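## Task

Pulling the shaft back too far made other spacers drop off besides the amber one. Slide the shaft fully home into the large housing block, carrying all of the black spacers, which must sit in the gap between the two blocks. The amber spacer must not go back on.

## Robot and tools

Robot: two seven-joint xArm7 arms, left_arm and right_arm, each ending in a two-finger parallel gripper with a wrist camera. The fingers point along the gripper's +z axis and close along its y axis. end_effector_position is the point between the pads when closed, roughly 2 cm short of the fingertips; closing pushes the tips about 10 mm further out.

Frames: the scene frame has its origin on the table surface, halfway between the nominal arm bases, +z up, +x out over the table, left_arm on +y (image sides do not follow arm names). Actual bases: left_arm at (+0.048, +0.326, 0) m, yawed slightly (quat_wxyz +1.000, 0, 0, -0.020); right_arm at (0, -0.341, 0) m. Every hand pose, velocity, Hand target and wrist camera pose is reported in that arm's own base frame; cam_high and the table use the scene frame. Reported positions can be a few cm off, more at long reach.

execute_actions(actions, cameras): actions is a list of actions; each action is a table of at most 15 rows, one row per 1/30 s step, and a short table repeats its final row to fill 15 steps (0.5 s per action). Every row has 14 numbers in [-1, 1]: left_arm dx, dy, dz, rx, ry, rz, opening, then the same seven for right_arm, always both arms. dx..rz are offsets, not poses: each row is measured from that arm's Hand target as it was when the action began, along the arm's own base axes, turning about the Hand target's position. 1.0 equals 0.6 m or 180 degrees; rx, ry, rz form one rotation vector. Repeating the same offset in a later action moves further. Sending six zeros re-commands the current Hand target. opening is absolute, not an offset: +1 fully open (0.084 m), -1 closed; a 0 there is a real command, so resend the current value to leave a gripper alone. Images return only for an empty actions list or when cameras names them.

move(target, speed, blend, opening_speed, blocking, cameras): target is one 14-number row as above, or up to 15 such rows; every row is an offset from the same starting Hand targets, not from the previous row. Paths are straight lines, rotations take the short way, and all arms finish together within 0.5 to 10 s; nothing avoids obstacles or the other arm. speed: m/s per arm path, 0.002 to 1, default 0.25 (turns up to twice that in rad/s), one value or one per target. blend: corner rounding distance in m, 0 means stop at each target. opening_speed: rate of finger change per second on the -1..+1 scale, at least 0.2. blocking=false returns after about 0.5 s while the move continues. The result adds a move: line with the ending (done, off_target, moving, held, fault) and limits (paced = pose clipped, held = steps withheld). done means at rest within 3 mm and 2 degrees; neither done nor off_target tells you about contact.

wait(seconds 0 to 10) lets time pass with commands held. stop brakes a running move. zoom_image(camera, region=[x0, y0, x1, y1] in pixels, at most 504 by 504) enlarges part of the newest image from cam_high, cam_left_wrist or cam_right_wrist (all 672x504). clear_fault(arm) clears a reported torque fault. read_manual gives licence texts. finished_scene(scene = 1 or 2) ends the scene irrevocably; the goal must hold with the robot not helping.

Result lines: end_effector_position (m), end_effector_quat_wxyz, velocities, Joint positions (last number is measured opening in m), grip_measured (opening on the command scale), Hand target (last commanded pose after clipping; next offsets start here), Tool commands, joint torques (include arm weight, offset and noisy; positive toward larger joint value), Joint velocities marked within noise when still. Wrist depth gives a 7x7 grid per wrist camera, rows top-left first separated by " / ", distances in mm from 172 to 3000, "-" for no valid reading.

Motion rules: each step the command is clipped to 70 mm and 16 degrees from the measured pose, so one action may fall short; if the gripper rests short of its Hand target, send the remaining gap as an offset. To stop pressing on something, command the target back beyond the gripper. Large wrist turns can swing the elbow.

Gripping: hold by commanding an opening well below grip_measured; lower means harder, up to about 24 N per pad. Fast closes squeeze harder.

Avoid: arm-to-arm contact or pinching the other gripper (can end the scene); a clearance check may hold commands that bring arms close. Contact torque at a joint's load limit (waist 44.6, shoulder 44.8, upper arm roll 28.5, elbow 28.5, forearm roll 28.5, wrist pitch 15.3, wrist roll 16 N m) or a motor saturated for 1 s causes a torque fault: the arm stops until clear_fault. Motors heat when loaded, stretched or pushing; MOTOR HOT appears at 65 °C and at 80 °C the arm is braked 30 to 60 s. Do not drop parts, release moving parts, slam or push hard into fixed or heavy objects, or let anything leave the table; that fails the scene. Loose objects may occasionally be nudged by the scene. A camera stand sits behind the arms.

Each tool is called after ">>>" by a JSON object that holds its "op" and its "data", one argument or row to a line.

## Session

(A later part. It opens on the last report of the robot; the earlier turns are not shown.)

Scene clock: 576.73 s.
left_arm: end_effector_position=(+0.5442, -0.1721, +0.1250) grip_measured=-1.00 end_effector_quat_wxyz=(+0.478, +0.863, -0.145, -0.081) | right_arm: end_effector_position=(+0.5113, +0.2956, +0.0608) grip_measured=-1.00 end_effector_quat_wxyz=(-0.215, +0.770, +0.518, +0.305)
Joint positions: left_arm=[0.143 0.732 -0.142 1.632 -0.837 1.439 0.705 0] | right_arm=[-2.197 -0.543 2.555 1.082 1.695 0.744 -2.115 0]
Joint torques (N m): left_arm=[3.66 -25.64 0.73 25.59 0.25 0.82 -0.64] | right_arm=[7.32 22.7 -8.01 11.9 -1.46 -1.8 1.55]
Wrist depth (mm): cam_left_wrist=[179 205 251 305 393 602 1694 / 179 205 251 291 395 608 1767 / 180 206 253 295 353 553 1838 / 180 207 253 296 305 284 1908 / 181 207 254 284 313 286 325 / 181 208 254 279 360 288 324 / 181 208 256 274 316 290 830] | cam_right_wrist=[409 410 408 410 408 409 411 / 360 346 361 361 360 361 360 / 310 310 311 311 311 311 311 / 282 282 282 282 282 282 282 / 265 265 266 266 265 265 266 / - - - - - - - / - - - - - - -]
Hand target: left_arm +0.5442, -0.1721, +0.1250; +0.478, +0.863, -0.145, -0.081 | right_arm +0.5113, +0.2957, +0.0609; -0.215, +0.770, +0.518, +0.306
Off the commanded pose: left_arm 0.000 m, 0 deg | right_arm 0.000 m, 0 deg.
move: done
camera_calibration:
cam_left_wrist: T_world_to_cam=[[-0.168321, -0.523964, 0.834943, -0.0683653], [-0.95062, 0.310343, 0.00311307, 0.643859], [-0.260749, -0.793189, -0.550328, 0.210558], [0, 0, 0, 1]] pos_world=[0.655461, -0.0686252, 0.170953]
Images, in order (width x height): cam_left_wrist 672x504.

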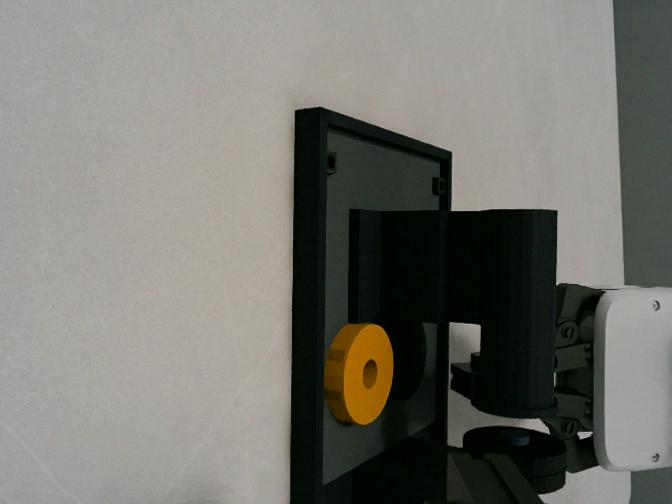

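>>> {"op": "move", "data": {
  "target": [
    [0,0,0,0,0,0,-1,0.0156,-0.0059,-0.03,0,0,0,-1],
    [0,0,0,0,0,0,-1,0.0156,-0.0059,-0.043,0,0,0,-1]
  ],
  "speed": [0.05,0.02]
}}

>>> {"op": "move", "data": {
  "target": [0,0,0,0,0,0,-1,-0.0104,0.0039,-0.001,0,0,0,-1],
  "speed": 0.03,
  "cameras": ["cam_left_wrist"]
}}

>>> {"op": "zoom_image", "data": {
  "camera": "cam_left_wrist",
  "region": [300, 230, 560, 470]
}}

Scene clock: 578.27 s.
left_arm: end_effector_position=(+0.5442, -0.1721, +0.1250) grip_measured=-1.00 end_effector_quat_wxyz=(+0.478, +0.863, -0.145, -0.081) | right_arm: end_effector_position=(+0.5213, +0.2929, +0.0372) grip_measured=-1.00 end_effector_quat_wxyz=(-0.216, +0.769, +0.517, +0.307)
Joint positions: left_arm=[0.143 0.732 -0.142 1.632 -0.837 1.439 0.705 0] | right_arm=[-2.235 -0.623 2.573 1.127 1.748 0.775 -2.162 0]
Joint torques (N m): left_arm=[3.83 -25.86 0.71 25.74 0.09 0.47 -0.59] | right_arm=[-4.26 -13.74 7.2 -9.84 -0.82 -3.99 -1.44]
Wrist depth (mm): cam_left_wrist=[179 205 250 306 392 603 1719 / 179 205 252 291 394 607 1781 / 180 206 252 294 354 552 1847 / 180 207 254 296 305 284 1908 / 180 207 254 284 314 286 337 / 181 208 255 279 345 288 337 / 181 208 255 274 316 290 1182] | cam_right_wrist=[371 370 371 373 374 374 374 / 326 326 326 315 327 328 329 / 281 281 281 281 282 282 282 / 262 263 263 263 263 263 264 / - - - - - - - / - - - - - - - / - - - - 173 - -]
Hand target: left_arm +0.5442, -0.1721, +0.1250; +0.478, +0.863, -0.145, -0.081 | right_arm +0.5207, +0.2921, +0.0351; -0.215, +0.770, +0.518, +0.306
Off the commanded pose: left_arm 0.000 m, 0 deg | right_arm 0.002 m, 0 deg.
move: done

Scene clock: 578.97 s.
left_arm: end_effector_position=(+0.5442, -0.1721, +0.1250) grip_measured=-1.00 end_effector_quat_wxyz=(+0.478, +0.863, -0.145, -0.081) | right_arm: end_effector_position=(+0.5341, +0.3026, +0.0502) grip_measured=-1.00 end_effector_quat_wxyz=(-0.212, +0.760, +0.523, +0.322)
Joint positions: left_arm=[0.143 0.732 -0.142 1.632 -0.837 1.439 0.705 0] | right_arm=[-2.234 -0.625 2.573 1.165 1.75 0.769 -2.165 0]
Joint torques (N m): left_arm=[3.78 -25.98 0.71 25.43 0 0.48 -0.51] | right_arm=[2.57 24.83 -5.99 20.41 2.28 1.57 0.12]
Wrist depth (mm): cam_left_wrist=[179 205 250 306 393 600 1711 / 179 206 252 291 395 608 1790 / 179 206 252 295 354 554 1828 / 180 206 254 296 306 284 929 / 180 207 254 284 314 286 321 / 181 208 255 279 359 289 322 / 181 208 256 274 317 291 1166] | cam_right_wrist=[390 394 397 400 405 407 413 / 340 332 347 350 351 355 357 / 294 296 297 300 301 303 306 / 265 268 269 271 271 273 275 / 249 251 245 246 247 249 250 / - - - - - - - / - - - - - - -]
Hand target: left_arm +0.5442, -0.1721, +0.1250; +0.478, +0.863, -0.145, -0.081 | right_arm +0.5341, +0.3026, +0.0502; -0.212, +0.760, +0.523, +0.322 (not the last commanded pose)
Tool commands: left_gripper/opening=-1.0 right_gripper/opening=-1.0
Off the commanded pose: left_arm 0.000 m, 0 deg | right_arm 0.026 m, 2 deg.
TORQUE FAULT: the external load on joint 4 (elbow) of the right arm reached its load limit, and that arm stopped. The contact can be on any part of that arm beyond that joint, not only on its tool. A torque fault puts only its own arm into a fault stop. That arm's remaining commands of this call were not run. The hold on joint 4 (elbow) of that arm was moved back by the arm itself, up to 3 degrees, as the stop began, but a joint of that arm was then at its load limit, so every hold on that arm was set where that arm was. That arm may still press on what stopped it. That arm is still stopped at the end of this call. While its stop runs, that arm, its gripper or tool too, takes no new command.
CLEAR FAULT: the right arm stays stopped (state 4) until you call clear_fault(arm="right_arm").
End effector pose when the fault began: right_arm: position (+0.5206, +0.2930, +0.0368), quat_wxyz (-0.215, +0.769, +0.517, +0.307)
Joint positions when the fault began: right_arm=[-2.234 -0.622 2.574 1.124 1.75 0.773 -2.164 0]
move: fault (right_arm)
camera_calibration:
cam_left_wrist: T_world_to_cam=[[-0.168321, -0.523964, 0.834943, -0.0683653], [-0.95062, 0.310343, 0.00311307, 0.643859], [-0.260749, -0.793189, -0.550328, 0.210558], [0, 0, 0, 1]] pos_world=[0.655461, -0.0686252, 0.170953]
Images, in order (width x height): cam_left_wrist 672x504.

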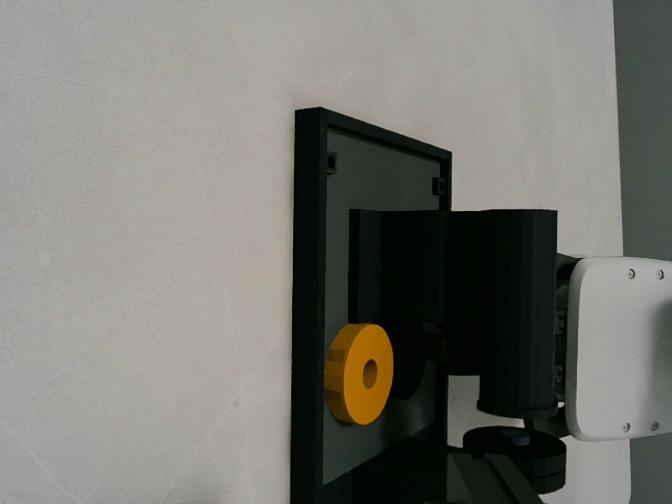

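Scaled by 1.938 from the camera's 672x504 image, which has a finer 960x720 frame.

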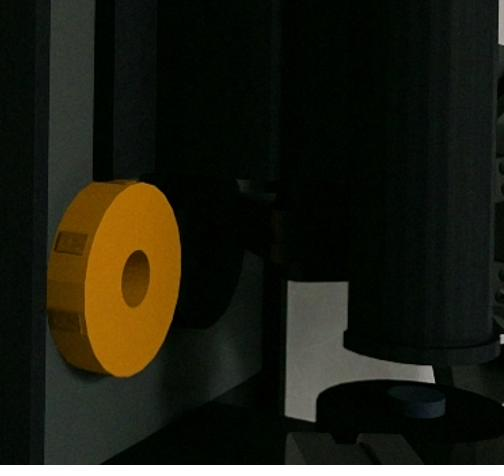

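>>> {"op": "clear_fault", "data": {
  "arm": "right_arm"
}}

>>> {"op": "move", "data": {
  "target": [0,0,0,0,0,0,-1,-0.03,-0.08,0.06,0,0,0,-1],
  "speed": 0.1,
  "cameras": ["cam_right_wrist","cam_left_wrist"]
}}

>>> {"op": "zoom_image", "data": {
  "camera": "cam_right_wrist",
  "region": [300, 270, 600, 504]
}}

Scene clock: 579.67 s.
left_arm: end_effector_position=(+0.5442, -0.1721, +0.1250) grip_measured=-1.00 end_effector_quat_wxyz=(+0.478, +0.863, -0.145, -0.081) | right_arm: end_effector_position=(+0.5341, +0.3026, +0.0502) grip_measured=-1.00 end_effector_quat_wxyz=(-0.212, +0.760, +0.523, +0.322)
Joint positions: left_arm=[0.143 0.732 -0.142 1.632 -0.837 1.439 0.705 0] | right_arm=[-2.234 -0.625 2.573 1.165 1.75 0.769 -2.165 0]
Joint torques (N m): left_arm=[3.62 -26.12 0.71 25.45 -0.04 0.51 -0.52] | right_arm=[2.48 24.72 -6 20.88 2.32 1.53 0.03]
Wrist depth (mm): cam_left_wrist=[179 205 250 306 393 603 1728 / 179 206 251 292 395 608 1758 / 179 206 252 295 354 553 1857 / 180 206 253 296 306 284 925 / 180 207 254 284 313 286 321 / 181 208 255 279 358 288 321 / 181 208 256 274 316 290 1164] | cam_right_wrist=[392 393 398 400 405 407 411 / 341 331 346 349 352 355 357 / 294 296 298 300 301 303 306 / 266 267 269 270 272 274 275 / 249 251 245 246 248 248 250 / - - - - - - - / - - - - - - -]
Hand target: left_arm +0.5442, -0.1721, +0.1250; +0.478, +0.863, -0.145, -0.081 | right_arm +0.5341, +0.3026, +0.0502; -0.212, +0.760, +0.523, +0.322 (not the last commanded pose)
Tool commands: left_gripper/opening=-1.0 right_gripper/opening=-1.0
Off the commanded pose: left_arm 0.000 m, 0 deg | right_arm 0.026 m, 2 deg.
TORQUE FAULT, CONTINUED: the right arm's stop, for the torque fault of joint 4 (elbow) that an earlier result reported, is over. The call counts as one of the actions that you can send in this scene. The hold on joint 4 (elbow) of that arm was moved back by the arm itself, up to 3 degrees, as the stop began, but a joint of that arm was then at its load limit, so every hold on that arm was set where that arm was. That arm's target is now where it stood when the stop ended, not its last command. That arm's gripper keeps its grip as last carried out, and that arm accepts commands again: back off and push less far.
CLEAR FAULT: your call cleared the right arm's torque fault. If a joint's load stays at its limit, that arm stops again at once.

Scene clock: 580.73 s.
left_arm: end_effector_position=(+0.5442, -0.1721, +0.1250) grip_measured=-1.00 end_effector_quat_wxyz=(+0.478, +0.863, -0.145, -0.081) | right_arm: end_effector_position=(+0.5161, +0.2547, +0.0862) grip_measured=-1.00 end_effector_quat_wxyz=(-0.212, +0.760, +0.523, +0.322)
Joint positions: left_arm=[0.143 0.732 -0.142 1.632 -0.837 1.439 0.705 0] | right_arm=[-2.236 -0.456 2.505 1.022 1.634 0.788 -2.167 0]
Joint torques (N m): left_arm=[3.38 -25.82 0.59 25.48 -0.49 0.1 -0.27] | right_arm=[6.46 20.12 -7.73 9.22 -1.87 -1.92 1.37]
Wrist depth (mm): cam_left_wrist=[179 205 251 306 391 604 1706 / 179 205 252 291 395 610 1776 / 180 206 252 294 354 553 1833 / 180 206 254 296 306 284 930 / 180 207 254 284 314 286 343 / 181 208 255 279 359 288 344 / 181 208 256 274 316 290 1166] | cam_right_wrist=[470 473 476 483 485 491 494 / 409 413 415 419 422 426 413 / 352 355 357 359 361 364 366 / 318 320 323 324 325 328 330 / 175 177 176 - 174 176 178 / - - - - 174 - 173 / - - 228 234 228 195 196]
Hand target: left_arm +0.5442, -0.1721, +0.1250; +0.478, +0.863, -0.145, -0.081 | right_arm +0.5161, +0.2546, +0.0862; -0.212, +0.760, +0.523, +0.322
Off the commanded pose: left_arm 0.000 m, 0 deg | right_arm 0.000 m, 0 deg.
move: done
camera_calibration:
cam_left_wrist: T_world_to_cam=[[-0.168321, -0.523964, 0.834943, -0.0683653], [-0.95062, 0.310343, 0.00311307, 0.643859], [-0.260749, -0.793189, -0.550328, 0.210558], [0, 0, 0, 1]] pos_world=[0.655461, -0.0686252, 0.170953]
cam_right_wrist: T_world_to_cam=[[0.931435, -0.362192, 0.0353004, -0.364773], [-0.232079, -0.66593, -0.708997, 0.417328], [0.280301, 0.652192, -0.704327, -0.117146], [0, 0, 0, 1]] pos_world=[0.469451, 0.222195, 0.226252]
Images, in order (width x height): cam_left_wrist 672x504, cam_right_wrist 672x504.

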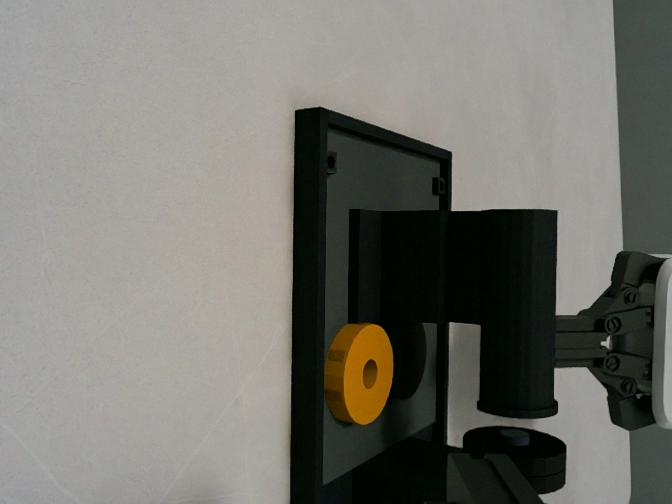

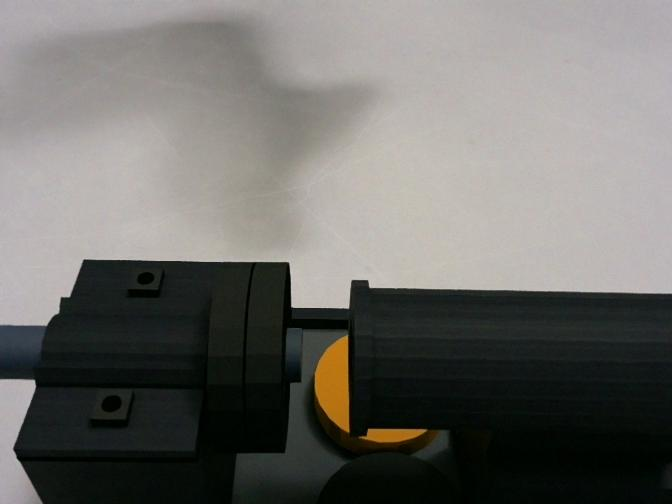

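Scaled by 1.680 from the camera's 672x504 image, which has a finer 960x720 frame.

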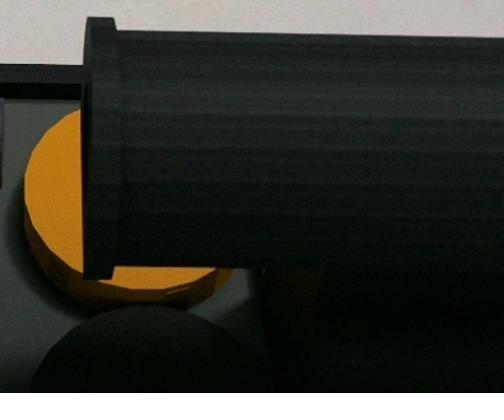

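>>> {"op": "move", "data": {
  "target": [
    [0,0,0,0,0,0,-1,0.0158,0.0703,-0.0737,-0.0042,0.0114,-0.003,-1],
    [0,0,0,0,0,0,-1,0.0158,0.0703,-0.0803,-0.0042,0.0114,-0.003,-1]
  ],
  "speed": [0.08,0.02],
  "cameras": ["cam_left_wrist"]
}}

>>> {"op": "move", "data": {
  "target": [0,0,0,0,0,0,-1,0,0,-0.002,0,0,0,-1],
  "speed": 0.02
}}

Scene clock: 582.83 s.
left_arm: end_effector_position=(+0.5442, -0.1721, +0.1250) grip_measured=-1.00 end_effector_quat_wxyz=(+0.478, +0.863, -0.145, -0.081) | right_arm: end_effector_position=(+0.5258, +0.2970, +0.0385) grip_measured=-1.00 end_effector_quat_wxyz=(-0.215, +0.769, +0.518, +0.306)
Joint positions: left_arm=[0.143 0.732 -0.142 1.632 -0.837 1.439 0.705 0] | right_arm=[-2.235 -0.633 2.575 1.148 1.737 0.771 -2.142 0]
Joint torques (N m): left_arm=[3.01 -25.7 0.49 25.41 -0.34 -0.27 -0.31] | right_arm=[-5.63 -3.74 1.1 1.35 0.92 -0.36 -1.18]
Wrist depth (mm): cam_left_wrist=[179 205 251 305 392 604 1719 / 179 205 251 291 395 609 1790 / 180 206 252 294 354 553 1872 / 180 207 254 296 305 284 927 / 180 207 254 284 314 286 331 / 181 208 255 279 345 288 331 / 181 208 256 274 317 290 1174] | cam_right_wrist=[367 369 368 368 371 370 370 / 324 324 324 313 325 326 327 / 279 280 280 280 280 280 281 / 261 261 253 254 253 254 254 / - - - - - - - / - - - - - - - / - - - - - - -]
Hand target: left_arm +0.5442, -0.1721, +0.1250; +0.478, +0.863, -0.145, -0.081 | right_arm +0.5256, +0.2968, +0.0380; -0.215, +0.770, +0.518, +0.306
Off the commanded pose: left_arm 0.000 m, 0 deg | right_arm 0.001 m, 0 deg.
move: done
camera_calibration:
cam_left_wrist: T_world_to_cam=[[-0.168321, -0.523964, 0.834943, -0.0683653], [-0.95062, 0.310343, 0.00311307, 0.643859], [-0.260749, -0.793189, -0.550328, 0.210558], [0, 0, 0, 1]] pos_world=[0.655461, -0.0686252, 0.170953]
Images, in order (width x height): cam_left_wrist 672x504.

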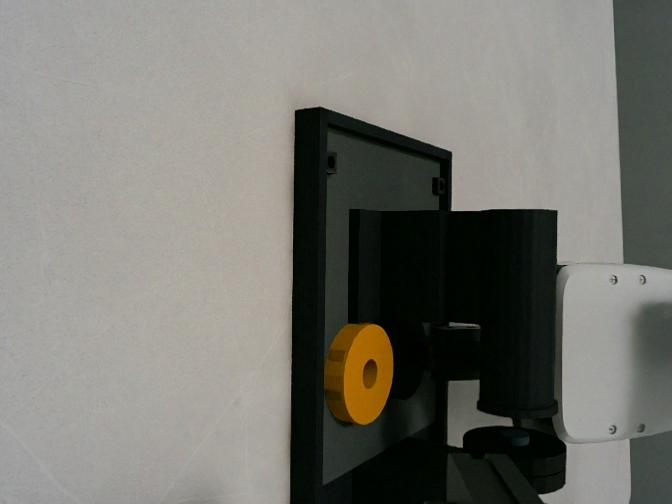

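Scene clock: 583.53 s.
left_arm: end_effector_position=(+0.5442, -0.1721, +0.1250) grip_measured=-1.00 end_effector_quat_wxyz=(+0.478, +0.863, -0.145, -0.081) | right_arm: end_effector_position=(+0.5259, +0.2972, +0.0379) grip_measured=-1.00 end_effector_quat_wxyz=(-0.215, +0.769, +0.518, +0.306)
Joint positions: left_arm=[0.143 0.732 -0.142 1.632 -0.837 1.439 0.705 0] | right_arm=[-2.236 -0.634 2.577 1.149 1.74 0.771 -2.145 0]
Joint torques (N m): left_arm=[2.55 -25.67 0.75 25.49 -0.63 -0.18 -0.47] | right_arm=[-4.92 -7.86 3.28 -1.39 0.19 -2.06 -1.4]
Wrist depth (mm): cam_left_wrist=[179 205 251 306 393 602 1715 / 179 206 251 292 395 608 1785 / 180 206 252 294 354 554 1838 / 180 206 253 296 306 284 930 / 180 207 254 284 313 287 331 / 181 208 255 279 345 289 332 / 181 208 256 275 316 291 1166] | cam_right_wrist=[368 368 369 371 370 371 371 / 324 325 324 313 325 325 327 / 279 279 280 280 280 280 281 / 261 261 254 254 253 254 254 / - - - - - - - / - - - - - - - / - - - - - - -]
Hand target: left_arm +0.5442, -0.1721, +0.1250; +0.478, +0.863, -0.145, -0.081 | right_arm +0.5256, +0.2968, +0.0368; -0.215, +0.770, +0.518, +0.306
Off the commanded pose: left_arm 0.000 m, 0 deg | right_arm 0.001 m, 0 deg.
move: done

>>> {"op": "move", "data": {
  "target": [
    [0,0,0,0,0,0,-1,-0.0035,-0.0094,0,0,0,0,-1]
  ],
  "speed": 0.02
}}

>>> {"op": "move", "data": {
  "target": [
    [0,0,0,0,0,0,-1,-0.0125,0.0047,0,0,0,0,-1]
  ],
  "speed": 0.02,
  "cameras": ["cam_left_wrist"]
}}

>>> {"op": "zoom_image", "data": {
  "camera": "cam_left_wrist",
  "region": [300, 230, 560, 470]
}}

Scene clock: 584.50 s.
left_arm: end_effector_position=(+0.5442, -0.1721, +0.1250) grip_measured=-1.00 end_effector_quat_wxyz=(+0.478, +0.863, -0.145, -0.081) | right_arm: end_effector_position=(+0.5241, +0.2918, +0.0375) grip_measured=-1.00 end_effector_quat_wxyz=(-0.215, +0.769, +0.518, +0.306)
Joint positions: left_arm=[0.143 0.732 -0.142 1.632 -0.837 1.439 0.705 0] | right_arm=[-2.24 -0.627 2.573 1.135 1.739 0.776 -2.156 0]
Joint torques (N m): left_arm=[2.67 -25.68 0.71 25.5 -0.61 -0.26 -0.51] | right_arm=[-11.54 -1.33 -6.44 -16.33 -6.76 -4.05 -1.33]
Wrist depth (mm): cam_left_wrist=[179 205 251 305 393 602 1715 / 179 206 251 291 396 608 1795 / 179 206 252 294 353 552 1838 / 180 206 253 296 305 284 932 / 180 207 254 283 312 286 335 / 181 208 255 280 346 289 335 / 181 208 256 274 316 290 1184] | cam_right_wrist=[369 372 370 371 373 372 373 / 325 325 326 313 326 327 328 / 280 280 281 281 280 281 282 / 261 262 261 263 263 263 263 / - - - - - - - / - - - - - - - / - - - - 179 - -]
Hand target: left_arm +0.5442, -0.1721, +0.1250; +0.478, +0.863, -0.145, -0.081 | right_arm +0.5235, +0.2912, +0.0368; -0.215, +0.770, +0.518, +0.306
Off the commanded pose: left_arm 0.000 m, 0 deg | right_arm 0.001 m, 0 deg.
move: done

Scene clock: 585.27 s.
left_arm: end_effector_position=(+0.5442, -0.1721, +0.1250) grip_measured=-1.00 end_effector_quat_wxyz=(+0.478, +0.863, -0.145, -0.081) | right_arm: end_effector_position=(+0.5166, +0.2944, +0.0374) grip_measured=-1.00 end_effector_quat_wxyz=(-0.215, +0.769, +0.518, +0.306)
Joint positions: left_arm=[0.143 0.732 -0.142 1.632 -0.837 1.439 0.705 0] | right_arm=[-2.227 -0.611 2.577 1.113 1.75 0.763 -2.166 0]
Joint torques (N m): left_arm=[2.83 -25.66 0.8 25.25 -0.72 -0.34 -0.54] | right_arm=[12.67 -0.66 10.63 -15.73 -1.84 -1.87 -1.08]
Wrist depth (mm): cam_left_wrist=[179 205 251 306 392 603 1702 / 179 205 251 291 395 607 1772 / 180 206 252 294 354 552 1847 / 180 206 253 295 306 284 1908 / 180 207 254 284 313 287 336 / 181 208 255 279 344 289 337 / 181 209 256 274 317 290 1164] | cam_right_wrist=[369 368 370 372 371 371 373 / 324 324 325 313 326 326 327 / 279 280 280 279 281 280 282 / 261 261 262 263 263 262 263 / - - - - - - - / - - - - - - - / - - - - 173 - -]
Hand target: left_arm +0.5442, -0.1721, +0.1250; +0.478, +0.863, -0.145, -0.081 | right_arm +0.5160, +0.2940, +0.0368; -0.215, +0.770, +0.518, +0.306
Off the commanded pose: left_arm 0.000 m, 0 deg | right_arm 0.001 m, 0 deg.
move: done
camera_calibration:
cam_left_wrist: T_world_to_cam=[[-0.168321, -0.523964, 0.834943, -0.0683653], [-0.95062, 0.310343, 0.00311307, 0.643859], [-0.260749, -0.793189, -0.550328, 0.210558], [0, 0, 0, 1]] pos_world=[0.655461, -0.0686252, 0.170953]
Images, in order (width x height): cam_left_wrist 672x504.

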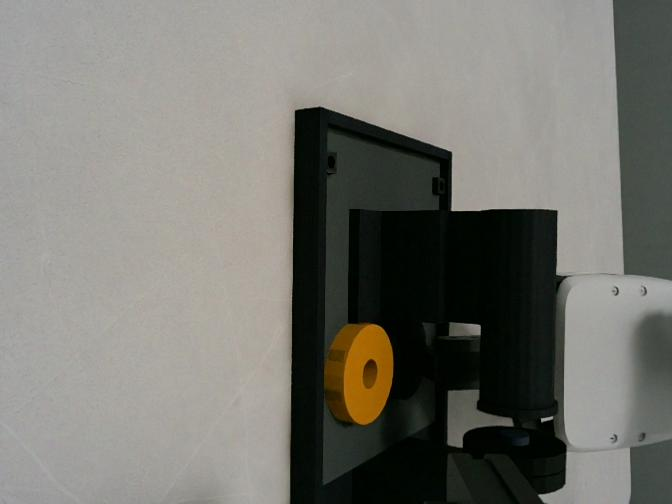

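Scaled by 1.938 from the camera's 672x504 image, which has a finer 960x720 frame.

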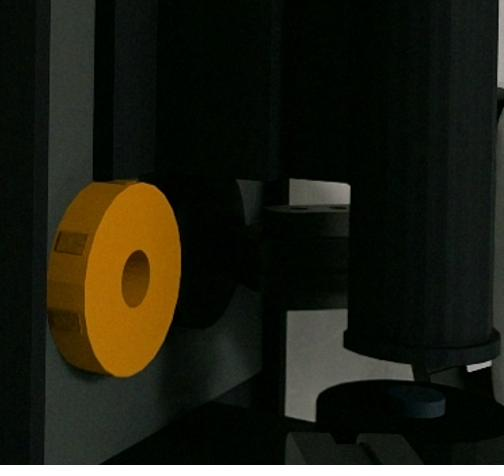

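>>> {"op": "move", "data": {
  "target": [0.02,0.05,0.06,-0.138,-0.401,-0.265,-1,-0.05,-0.12,0.1,0,0,0,-1],
  "speed": 0.25
}}

>>> {"op": "move", "data": {
  "target": [0,0,0,-0.0368,0.0127,0,-1,0,0,0.02,0,0,0,-1],
  "speed": 0.2,
  "cameras": ["cam_left_wrist","cam_right_wrist"]
}}

Scene clock: 590.37 s.
left_arm: end_effector_position=(+0.5562, -0.1421, +0.1610) grip_measured=-1.00 end_effector_quat_wxyz=(-0.394, -0.508, +0.712, -0.282) | right_arm: end_effector_position=(+0.4860, +0.2220, +0.0968) grip_measured=-1.00 end_effector_quat_wxyz=(-0.215, +0.770, +0.518, +0.306)
Joint positions: left_arm=[0.331 0.745 -0.34 1.713 -0.695 1.476 2.175 0] | right_arm=[-2.22 -0.326 2.459 0.895 1.534 0.767 -2.14 0]
Joint torques (N m): left_arm=[6.16 -25.41 -12.85 23.84 0.94 1.43 0.9] | right_arm=[5.96 17.51 -6.23 9.34 -1.85 -2.39 1.62]
Wrist depth (mm): cam_left_wrist=[1785 1833 1914 420 421 1262 1121 / 857 853 850 418 416 856 765 / 615 652 649 616 613 651 654 / 523 525 527 524 525 526 527 / 456 457 411 347 378 323 422 / 391 392 369 357 368 346 394 / 342 332 329 344 331 333 343] | cam_right_wrist=[484 484 483 484 485 484 483 / 424 426 425 426 426 427 411 / 367 367 368 368 367 367 367 / 212 211 208 195 200 200 200 / 305 197 197 204 206 207 208 / 273 226 217 264 263 242 241 / 254 247 242 246 240 240 240]
Hand target: left_arm +0.5562, -0.1421, +0.1610; -0.394, -0.508, +0.712, -0.282 | right_arm +0.4860, +0.2220, +0.0968; -0.215, +0.770, +0.518, +0.306
Off the commanded pose: left_arm 0.000 m, 0 deg | right_arm 0.000 m, 0 deg.
move: done

Scene clock: 591.20 s.
left_arm: end_effector_position=(+0.5562, -0.1421, +0.1610) grip_measured=-1.00 end_effector_quat_wxyz=(-0.437, -0.490, +0.687, -0.312) | right_arm: end_effector_position=(+0.4860, +0.2220, +0.1088) grip_measured=-1.00 end_effector_quat_wxyz=(-0.215, +0.770, +0.518, +0.306)
Joint positions: left_arm=[0.369 0.817 -0.365 1.757 -0.748 1.543 2.198 0] | right_arm=[-2.209 -0.291 2.449 0.891 1.493 0.756 -2.104 0]
Joint torques (N m): left_arm=[5.57 -25.32 -13.87 24.96 -2.88 2.28 0.91] | right_arm=[5.63 17.16 -5.86 9.72 -1.99 -2.41 1.42]
Wrist depth (mm): cam_left_wrist=[1754 1842 1935 450 449 2242 731 / 1823 1930 1968 432 433 1302 1028 / 833 838 838 463 719 852 779 / 624 624 627 625 627 628 630 / 524 497 527 341 344 340 526 / 430 431 402 350 387 325 434 / 365 366 349 357 357 343 369] | cam_right_wrist=[506 507 505 508 510 509 509 / 447 446 446 448 447 448 432 / 385 386 386 385 386 386 386 / 361 223 226 211 213 213 213 / 311 215 212 201 209 209 209 / 287 217 217 272 277 241 242 / 266 260 248 258 251 252 252]
Hand target: left_arm +0.5562, -0.1421, +0.1610; -0.437, -0.490, +0.687, -0.312 | right_arm +0.4860, +0.2220, +0.1088; -0.215, +0.770, +0.518, +0.306
Off the commanded pose: left_arm 0.000 m, 0 deg | right_arm 0.000 m, 0 deg.
move: done
camera_calibration:
cam_left_wrist: T_world_to_cam=[[-0.953898, 0.30013, -0.0000389765, 0.607915], [0.123654, 0.392888, -0.911235, 0.207182], [-0.273473, -0.86923, -0.411888, 0.231304], [0, 0, 0, 1]] pos_world=[0.617526, -0.062797, 0.284086]
cam_right_wrist: T_world_to_cam=[[0.928644, -0.370905, 0.00703883, -0.342977], [-0.26355, -0.672974, -0.69112, 0.419444], [0.261077, 0.63995, -0.722705, -0.0573767], [0, 0, 0, 1]] pos_world=[0.444028, 0.191781, 0.250834]
Images, in order (width x height): cam_left_wrist 672x504, cam_right_wrist 672x504.

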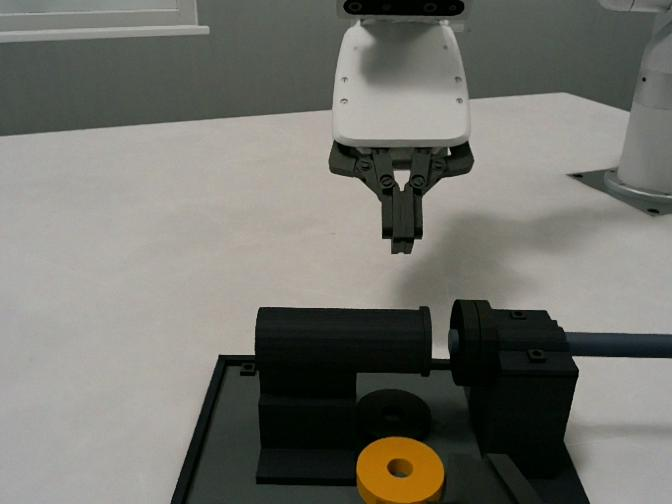

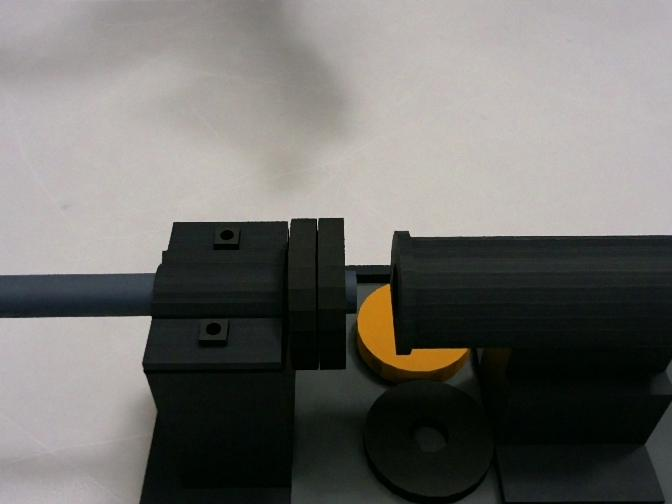

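>>> {"op": "move", "data": {
  "target": [
    [-0.0158,-0.1477,-0.1152,0,0,0,-1,0,0,0,0,0,0,-1],
    [-0.065,-0.2905,-0.2025,0,0,0,-1,0,0,0,0,0,0,-1]
  ],
  "speed": [0.15,0.06],
  "cameras": ["cam_left_wrist","cam_right_wrist"]
}}

Scene clock: 594.80 s.
left_arm: end_effector_position=(+0.5217, -0.2996, +0.0394) grip_measured=-1.00 end_effector_quat_wxyz=(-0.434, -0.496, +0.686, -0.308) | right_arm: end_effector_position=(+0.4860, +0.2220, +0.1088) grip_measured=-1.00 end_effector_quat_wxyz=(-0.215, +0.770, +0.518, +0.306)
Joint positions: left_arm=[0.13 0.95 -0.41 1.596 -0.868 1.139 2.299 0] | right_arm=[-2.209 -0.291 2.449 0.891 1.493 0.756 -2.104 0]
Joint torques (N m): left_arm=[1.35 -12.08 -6.76 6.15 3.03 -6.55 0.01] | right_arm=[5.81 16.94 -5.71 10.59 -1.96 -2.48 1.55]
Wrist depth (mm): cam_left_wrist=[1638 1715 1763 - 235 233 2178 / 620 692 698 627 225 223 714 / 462 462 431 433 435 472 475 / 348 - - - - - - / 278 - - - - - - / 232 232 - - 222 223 215 / 206 189 - - - 189 192] | cam_right_wrist=[508 506 509 292 290 295 508 / 447 445 446 284 282 283 431 / 385 386 386 318 285 285 386 / 360 223 226 211 213 213 213 / 311 215 212 202 209 209 209 / 287 217 217 272 277 241 241 / 267 260 248 258 251 252 252]
Hand target: left_arm +0.5217, -0.2996, +0.0394; -0.434, -0.496, +0.686, -0.308 (not the last commanded pose) | right_arm +0.4860, +0.2220, +0.1088; -0.215, +0.770, +0.518, +0.306
Tool commands: left_gripper/opening=-1.0 right_gripper/opening=-1.0
Off the commanded pose: left_arm 0.017 m, 1 deg | right_arm 0.000 m, 0 deg.
TORQUE FAULT: the external load on joint 3 (upper arm roll) of the left arm reached its load limit, and that arm stopped. The contact can be on any part of that arm beyond that joint, not only on its tool. A torque fault puts only its own arm into a fault stop. That arm's remaining commands of this call were not run. The hold on joint 3 (upper arm roll) of that arm was moved back by the arm itself, up to 3 degrees, as the stop began, but a joint of that arm was then at its load limit, so every hold on that arm was set where that arm was. That arm may still press on what stopped it. That arm is still stopped at the end of this call. While its stop runs, that arm, its gripper or tool too, takes no new command.
CLEAR FAULT: the left arm stays stopped (state 4) until you call clear_fault(arm="left_arm").
End effector pose when the fault began: left_arm: position (+0.5185, -0.3112, +0.0411), quat_wxyz (-0.437, -0.491, +0.686, -0.312)
Joint positions when the fault began: left_arm=[0.131 0.957 -0.437 1.594 -0.866 1.122 2.299 0]
move: fault (left_arm)
camera_calibration:
cam_left_wrist: T_world_to_cam=[[-0.955965, 0.29339, 0.00724516, 0.620925], [0.117585, 0.405519, -0.906492, 0.169307], [-0.268894, -0.865723, -0.42216, 0.0340176], [0, 0, 0, 1]] pos_world=[0.582822, -0.22138, 0.163337]
cam_right_wrist: T_world_to_cam=[[0.928644, -0.370905, 0.00703883, -0.342977], [-0.26355, -0.672974, -0.69112, 0.419444], [0.261077, 0.63995, -0.722705, -0.0573767], [0, 0, 0, 1]] pos_world=[0.444028, 0.191781, 0.250834]
Images, in order (width x height): cam_left_wrist 672x504, cam_right_wrist 672x504.

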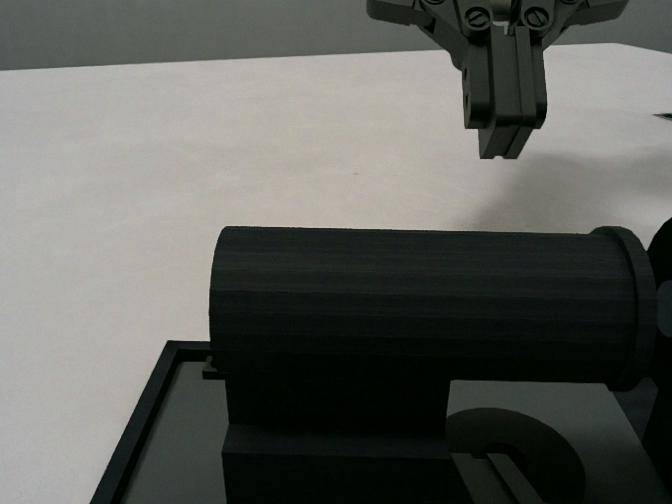

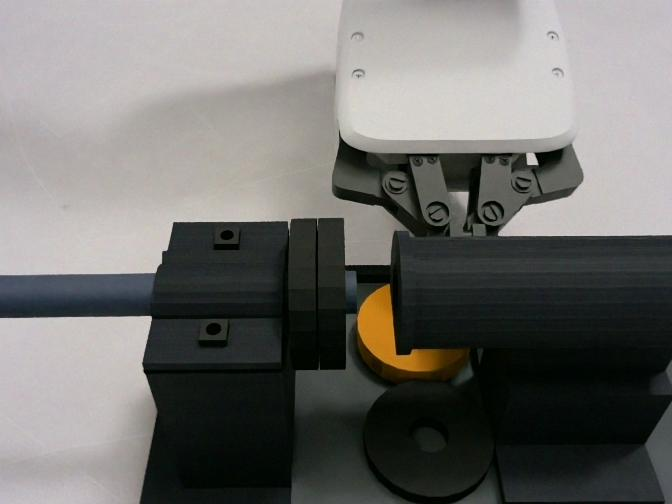

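>>> {"op": "clear_fault", "data": {
  "arm": "left_arm"
}}

>>> {"op": "move", "data": {
  "target": [0.02,0.07,0.035,0,0,0,-1,0,0,0,0,0,0,-1],
  "speed": 0.1
}}

Scene clock: 595.13 s.
left_arm: end_effector_position=(+0.5217, -0.2996, +0.0394) grip_measured=-1.00 end_effector_quat_wxyz=(-0.434, -0.496, +0.686, -0.308) | right_arm: end_effector_position=(+0.4860, +0.2220, +0.1088) grip_measured=-1.00 end_effector_quat_wxyz=(-0.215, +0.770, +0.518, +0.306)
Joint positions: left_arm=[0.13 0.95 -0.41 1.596 -0.868 1.139 2.299 0] | right_arm=[-2.209 -0.291 2.449 0.891 1.493 0.756 -2.104 0]
Joint torques (N m): left_arm=[1.22 -11.87 -6.4 6.12 3.43 -6.59 0.28] | right_arm=[5.87 17.42 -5.85 10.38 -1.85 -2.38 1.3]
Wrist depth (mm): cam_left_wrist=[1630 1715 1776 - 236 233 2145 / 616 693 695 626 225 223 716 / 461 463 431 432 435 471 474 / 347 - - - - - - / 278 - - - - - - / 232 233 - - 222 223 214 / 206 189 - - - 189 191] | cam_right_wrist=[509 505 508 291 289 294 506 / 446 447 446 284 281 283 431 / 386 386 386 318 286 286 386 / 361 223 226 211 213 213 213 / 311 215 212 201 208 209 209 / 287 217 217 272 278 241 242 / 266 260 248 258 251 253 252]
Hand target: left_arm +0.5217, -0.2996, +0.0394; -0.434, -0.496, +0.686, -0.308 (not the last commanded pose) | right_arm +0.4860, +0.2220, +0.1088; -0.215, +0.770, +0.518, +0.306
Tool commands: left_gripper/opening=-1.0 right_gripper/opening=-1.0
Off the commanded pose: left_arm 0.017 m, 1 deg | right_arm 0.000 m, 0 deg.
TORQUE FAULT, CONTINUED: the left arm's stop, for the torque fault of joint 3 (upper arm roll) that an earlier result reported, is over. The call counts as one of the actions that you can send in this scene. The hold on joint 3 (upper arm roll) of that arm was moved back by the arm itself, up to 3 degrees, as the stop began, but a joint of that arm was then at its load limit, so every hold on that arm was set where that arm was. That arm's target is now where it stood when the stop ended, not its last command. That arm's gripper keeps its grip as last carried out, and that arm accepts commands again: back off and push less far.
CLEAR FAULT: your call cleared the left arm's torque fault. If a joint's load stays at its limit, that arm stops again at once.

Scene clock: 596.03 s.
left_arm: end_effector_position=(+0.5337, -0.2576, +0.0604) grip_measured=-1.00 end_effector_quat_wxyz=(-0.434, -0.496, +0.686, -0.308) | right_arm: end_effector_position=(+0.4860, +0.2220, +0.1088) grip_measured=-1.00 end_effector_quat_wxyz=(-0.215, +0.770, +0.518, +0.306)
Joint positions: left_arm=[0.189 0.917 -0.386 1.618 -0.833 1.231 2.284 0] | right_arm=[-2.209 -0.291 2.449 0.891 1.493 0.756 -2.104 0]
Joint torques (N m): left_arm=[5.68 -33.58 -4.78 23.16 1.22 2.3 -0.83] | right_arm=[5.84 17.17 -5.78 10.71 -1.94 -2.4 1.48]
Wrist depth (mm): cam_left_wrist=[1649 1741 1809 - 281 285 2302 / 688 773 783 700 267 716 807 / 516 481 523 525 487 491 533 / 389 391 182 183 182 182 179 / 328 313 185 184 182 179 176 / 272 261 202 201 242 253 204 / 232 214 207 204 223 223 209] | cam_right_wrist=[506 507 508 298 298 488 509 / 447 447 431 414 294 415 430 / 385 385 384 386 289 386 387 / 361 224 226 211 213 213 213 / 310 215 212 201 208 209 209 / 286 217 217 272 277 241 242 / 267 260 248 258 251 252 252]
Hand target: left_arm +0.5337, -0.2576, +0.0604; -0.434, -0.496, +0.686, -0.308 | right_arm +0.4860, +0.2220, +0.1088; -0.215, +0.770, +0.518, +0.306
Off the commanded pose: left_arm 0.000 m, 0 deg | right_arm 0.000 m, 0 deg.
move: done

>>> {"op": "move", "data": {
  "target": [
    [-0.015,0.0052,0,0,0,0,-1,0,0,0,0,0,0,-1],
    [-0.0475,-0.0897,-0.0348,0,0,0,-1,0,0,0,0,0,0,-1],
    [-0.0583,-0.1212,-0.0348,0,0,0,-1,0,0,0,0,0,0,-1]
  ],
  "speed": 0.05,
  "cameras": ["cam_left_wrist","cam_right_wrist"]
}}

Scene clock: 600.20 s.
left_arm: end_effector_position=(+0.4988, -0.3302, +0.0395) grip_measured=-1.00 end_effector_quat_wxyz=(-0.434, -0.496, +0.686, -0.308) | right_arm: end_effector_position=(+0.4860, +0.2220, +0.1088) grip_measured=-1.00 end_effector_quat_wxyz=(-0.215, +0.770, +0.518, +0.306)
Joint positions: left_arm=[0.101 0.912 -0.441 1.51 -0.915 1.063 2.319 0] | right_arm=[-2.209 -0.291 2.449 0.891 1.493 0.756 -2.104 0]
Joint torques (N m): left_arm=[-6.81 -32.76 -16.13 14.97 -2.4 -1.12 -0.75] | right_arm=[5.61 17.2 -5.66 11.66 -1.87 -2.42 1.54]
Wrist depth (mm): cam_left_wrist=[1611 1681 1776 211 201 201 2151 / 609 687 695 - 190 566 712 / 458 459 428 429 431 434 472 / 344 346 347 349 349 351 353 / 307 308 309 - 311 - - / - - - - - - - / - - - - - - -] | cam_right_wrist=[506 508 507 274 272 278 509 / 447 448 448 263 262 266 432 / 386 385 386 255 255 257 385 / 360 223 226 211 213 213 213 / 310 214 212 202 208 209 209 / 286 217 217 272 239 242 242 / 266 260 248 258 251 252 252]
Hand target: left_arm +0.4987, -0.3303, +0.0395; -0.434, -0.496, +0.686, -0.308 | right_arm +0.4860, +0.2220, +0.1088; -0.215, +0.770, +0.518, +0.306
Off the commanded pose: left_arm 0.000 m, 0 deg | right_arm 0.000 m, 0 deg.
move: done
camera_calibration:
cam_left_wrist: T_world_to_cam=[[-0.955965, 0.29339, 0.00724626, 0.608039], [0.117584, 0.405519, -0.906492, 0.18454], [-0.268894, -0.865723, -0.42216, 0.00132443], [0, 0, 0, 1]] pos_world=[0.559922, -0.25208, 0.163437]
cam_right_wrist: T_world_to_cam=[[0.928644, -0.370905, 0.00703883, -0.342977], [-0.26355, -0.672974, -0.69112, 0.419444], [0.261077, 0.63995, -0.722705, -0.0573767], [0, 0, 0, 1]] pos_world=[0.444028, 0.191781, 0.250834]
Images, in order (width x height): cam_left_wrist 672x504, cam_right_wrist 672x504.

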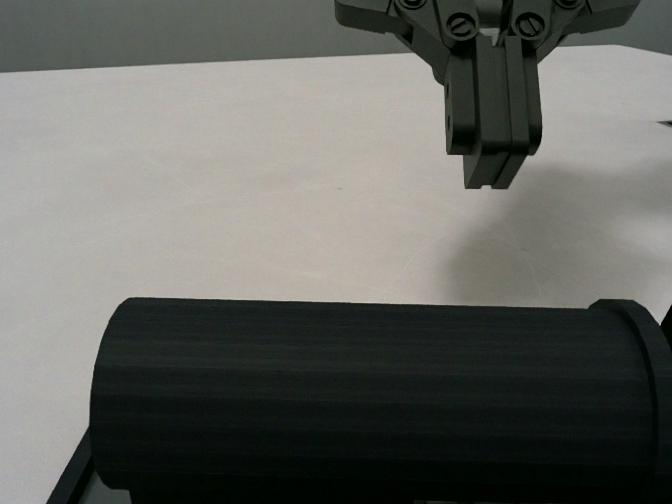

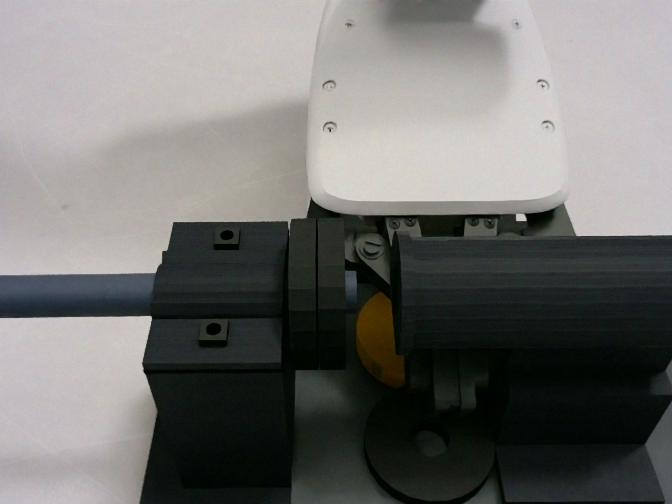

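>>> {"op": "move", "data": {
  "target": [
    [0.03,0.12,0.05,0,0,0,-1,0,0,0,0,0,0,-1],
    [0.0958,0.3135,0.2025,0,0,0,-1,0.03,0.09,-0.06,0,0,0,-1]
  ],
  "speed": 0.15
}}

>>> {"op": "move", "data": {
  "target": [0,0,0,0,0,0,-1,0.0358,0.0338,-0.0333,0,0,0,-1],
  "speed": 0.08,
  "cameras": ["cam_left_wrist","cam_right_wrist"]
}}

>>> {"op": "zoom_image", "data": {
  "camera": "cam_left_wrist",
  "region": [300, 300, 500, 500]
}}

Scene clock: 602.93 s.
left_arm: end_effector_position=(+0.5562, -0.1422, +0.1610) grip_measured=-1.00 end_effector_quat_wxyz=(-0.434, -0.496, +0.686, -0.308) | right_arm: end_effector_position=(+0.5040, +0.2760, +0.0729) grip_measured=-1.00 end_effector_quat_wxyz=(-0.215, +0.770, +0.518, +0.306)
Joint positions: left_arm=[0.355 0.804 -0.346 1.749 -0.756 1.539 2.193 0] | right_arm=[-2.2 -0.477 2.531 1.024 1.653 0.749 -2.123 0]
Joint torques (N m): left_arm=[5.72 -26.11 -2.99 25.23 0.93 2.34 -0.64] | right_arm=[0.58 9.79 -4.23 15.05 2.71 -2.13 -1.31]
Wrist depth (mm): cam_left_wrist=[1790 1847 1935 - 417 2286 2325 / 1838 1888 1979 409 408 1241 1007 / 805 806 813 396 395 830 765 / 607 611 613 578 398 621 626 / 514 490 517 329 339 337 524 / 425 424 397 352 384 323 432 / 361 363 346 359 354 345 368] | cam_right_wrist=[435 433 435 435 436 435 435 / 383 383 382 382 383 384 382 / 329 331 331 330 331 330 330 / 298 299 299 299 300 300 300 / - - - - - - - / - - - - - - - / - - - 215 214 220 178]
Hand target: left_arm +0.5562, -0.1422, +0.1610; -0.434, -0.496, +0.686, -0.308 | right_arm +0.5040, +0.2760, +0.0728; -0.215, +0.770, +0.518, +0.306
Off the commanded pose: left_arm 0.000 m, 0 deg | right_arm 0.000 m, 0 deg.
move: done

Scene clock: 603.83 s.
left_arm: end_effector_position=(+0.5562, -0.1422, +0.1610) grip_measured=-1.00 end_effector_quat_wxyz=(-0.434, -0.496, +0.686, -0.308) | right_arm: end_effector_position=(+0.5255, +0.2963, +0.0529) grip_measured=-1.00 end_effector_quat_wxyz=(-0.215, +0.770, +0.518, +0.306)
Joint positions: left_arm=[0.355 0.804 -0.345 1.749 -0.756 1.539 2.193 0] | right_arm=[-2.224 -0.597 2.562 1.136 1.699 0.765 -2.11 0]
Joint torques (N m): left_arm=[5.61 -25.64 -3.18 25.37 0.6 2 -0.49] | right_arm=[-6.14 11.82 -5.05 14.75 3.04 1.42 1.55]
Wrist depth (mm): cam_left_wrist=[1767 1833 1914 411 403 438 2356 / 1809 1893 1088 398 403 1235 998 / 804 808 813 388 390 824 768 / 609 614 613 381 381 619 625 / 512 490 516 328 339 337 523 / 423 425 398 352 384 323 432 / 362 362 347 358 355 346 368] | cam_right_wrist=[394 395 393 394 394 394 394 / 346 333 346 347 346 347 346 / 298 299 299 299 299 299 300 / 271 271 270 271 271 271 272 / - 255 255 255 256 255 256 / - - - - - - - / - - - - - - -]
Hand target: left_arm +0.5562, -0.1422, +0.1610; -0.434, -0.496, +0.686, -0.308 | right_arm +0.5255, +0.2963, +0.0529; -0.215, +0.770, +0.518, +0.306
Off the commanded pose: left_arm 0.000 m, 0 deg | right_arm 0.000 m, 0 deg.
move: done
camera_calibration:
cam_left_wrist: T_world_to_cam=[[-0.955965, 0.29339, 0.00724516, 0.606874], [0.117585, 0.405519, -0.906492, 0.211691], [-0.268894, -0.865723, -0.42216, 0.230807], [0, 0, 0, 1]] pos_world=[0.617322, -0.0640804, 0.284937]
cam_right_wrist: T_world_to_cam=[[0.928644, -0.370905, 0.00703883, -0.351707], [-0.26355, -0.672974, -0.69112, 0.441223], [0.261077, 0.63995, -0.722705, -0.155637], [0, 0, 0, 1]] pos_world=[0.483528, 0.266081, 0.194934]
Images, in order (width x height): cam_left_wrist 672x504, cam_right_wrist 672x504.

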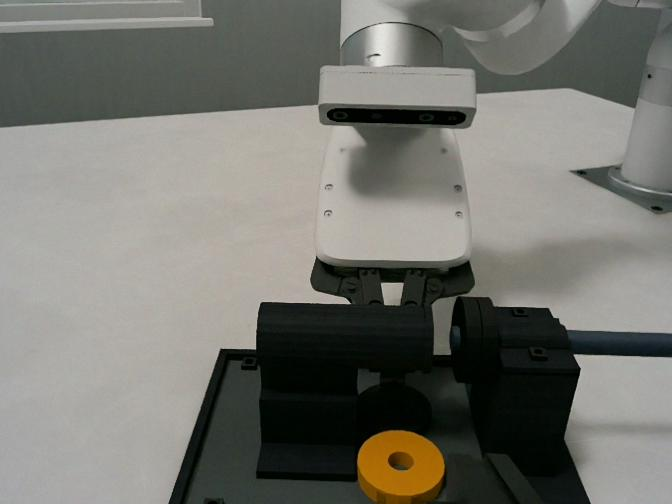

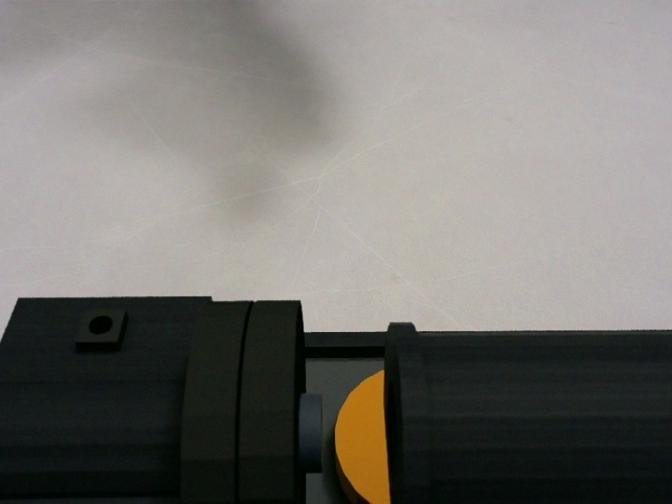

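Scaled by 2.520 from the camera's 672x504 image, which has a finer 960x720 frame.

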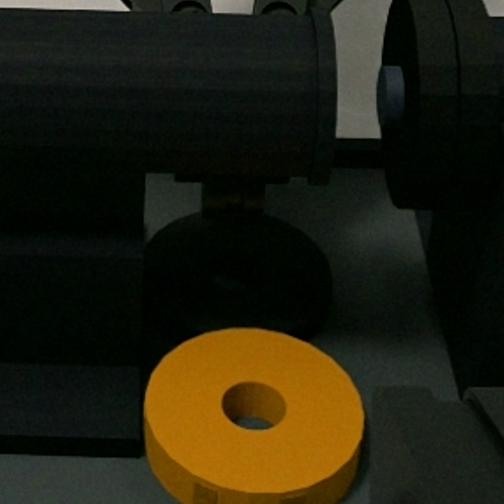

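>>> {"op": "move", "data": {
  "target": [
    [0.0037,-0.0092,-0.1213,0,0,0,-1,-0.04,-0.1,0.1,0,0,0,-1],
    [-0.0553,-0.1807,-0.2058,0,0,0,-1,-0.04,-0.1,0.1,0,0,0,-1]
  ],
  "speed": [0.15,0.06],
  "cameras": ["cam_left_wrist","cam_right_wrist"]
}}

Scene clock: 607.60 s.
left_arm: end_effector_position=(+0.5231, -0.2506, +0.0376) grip_measured=-1.00 end_effector_quat_wxyz=(-0.434, -0.496, +0.686, -0.308) | right_arm: end_effector_position=(+0.5015, +0.2363, +0.1129) grip_measured=-1.00 end_effector_quat_wxyz=(-0.215, +0.770, +0.518, +0.306)
Joint positions: left_arm=[0.204 0.936 -0.385 1.58 -0.833 1.203 2.333 0] | right_arm=[-2.21 -0.337 2.461 0.956 1.492 0.767 -2.062 0]
Joint torques (N m): left_arm=[-7.07 -25.59 -15.34 15.29 -2.65 -1 1.17] | right_arm=[5.85 18.1 -6.49 9.8 -1.77 -2.51 1.47]
Wrist depth (mm): cam_left_wrist=[1665 1732 1813 - 245 2068 2228 / 601 675 677 609 556 699 702 / 450 - 176 173 175 181 182 / 340 - 177 176 175 181 - / 286 287 194 193 275 263 176 / 237 217 200 200 202 219 192 / 189 192 186 186 186 187 190] | cam_right_wrist=[515 515 515 313 313 516 519 / 452 454 437 305 306 437 438 / 390 392 391 310 311 392 392 / 355 355 355 345 345 355 355 / 324 211 205 193 200 200 200 / 208 197 195 205 199 225 225 / 270 208 218 261 255 236 237]
Hand target: left_arm +0.5230, -0.2506, +0.0376; -0.434, -0.496, +0.686, -0.308 | right_arm +0.5015, +0.2363, +0.1129; -0.215, +0.770, +0.518, +0.306
Off the commanded pose: left_arm 0.000 m, 0 deg | right_arm 0.000 m, 0 deg.
move: done
camera_calibration:
cam_left_wrist: T_world_to_cam=[[-0.955965, 0.29339, 0.00724626, 0.6079], [0.117584, 0.405519, -0.906492, 0.147641], [-0.268894, -0.865723, -0.42216, 0.0760546], [0, 0, 0, 1]] pos_world=[0.584222, -0.17238, 0.161537]
cam_right_wrist: T_world_to_cam=[[0.928644, -0.370905, 0.00703883, -0.352096], [-0.26355, -0.672974, -0.69112, 0.435986], [0.261077, 0.63995, -0.722705, -0.0676116], [0, 0, 0, 1]] pos_world=[0.459528, 0.206081, 0.254934]
Images, in order (width x height): cam_left_wrist 672x504, cam_right_wrist 672x504.

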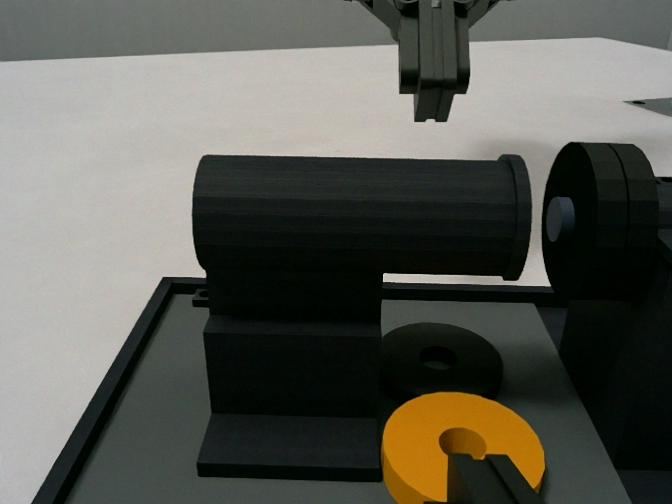

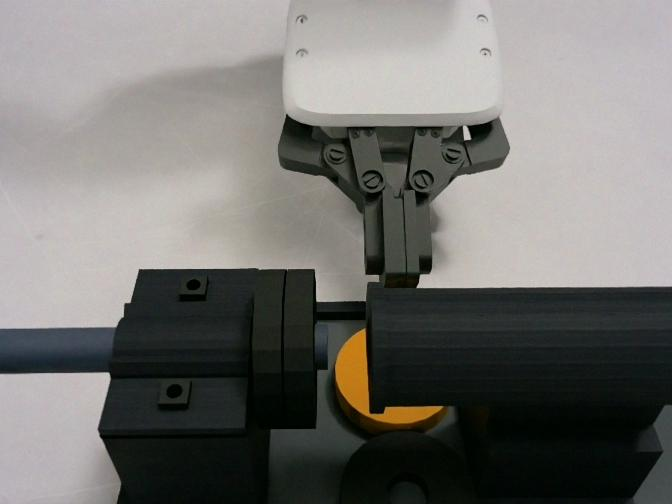

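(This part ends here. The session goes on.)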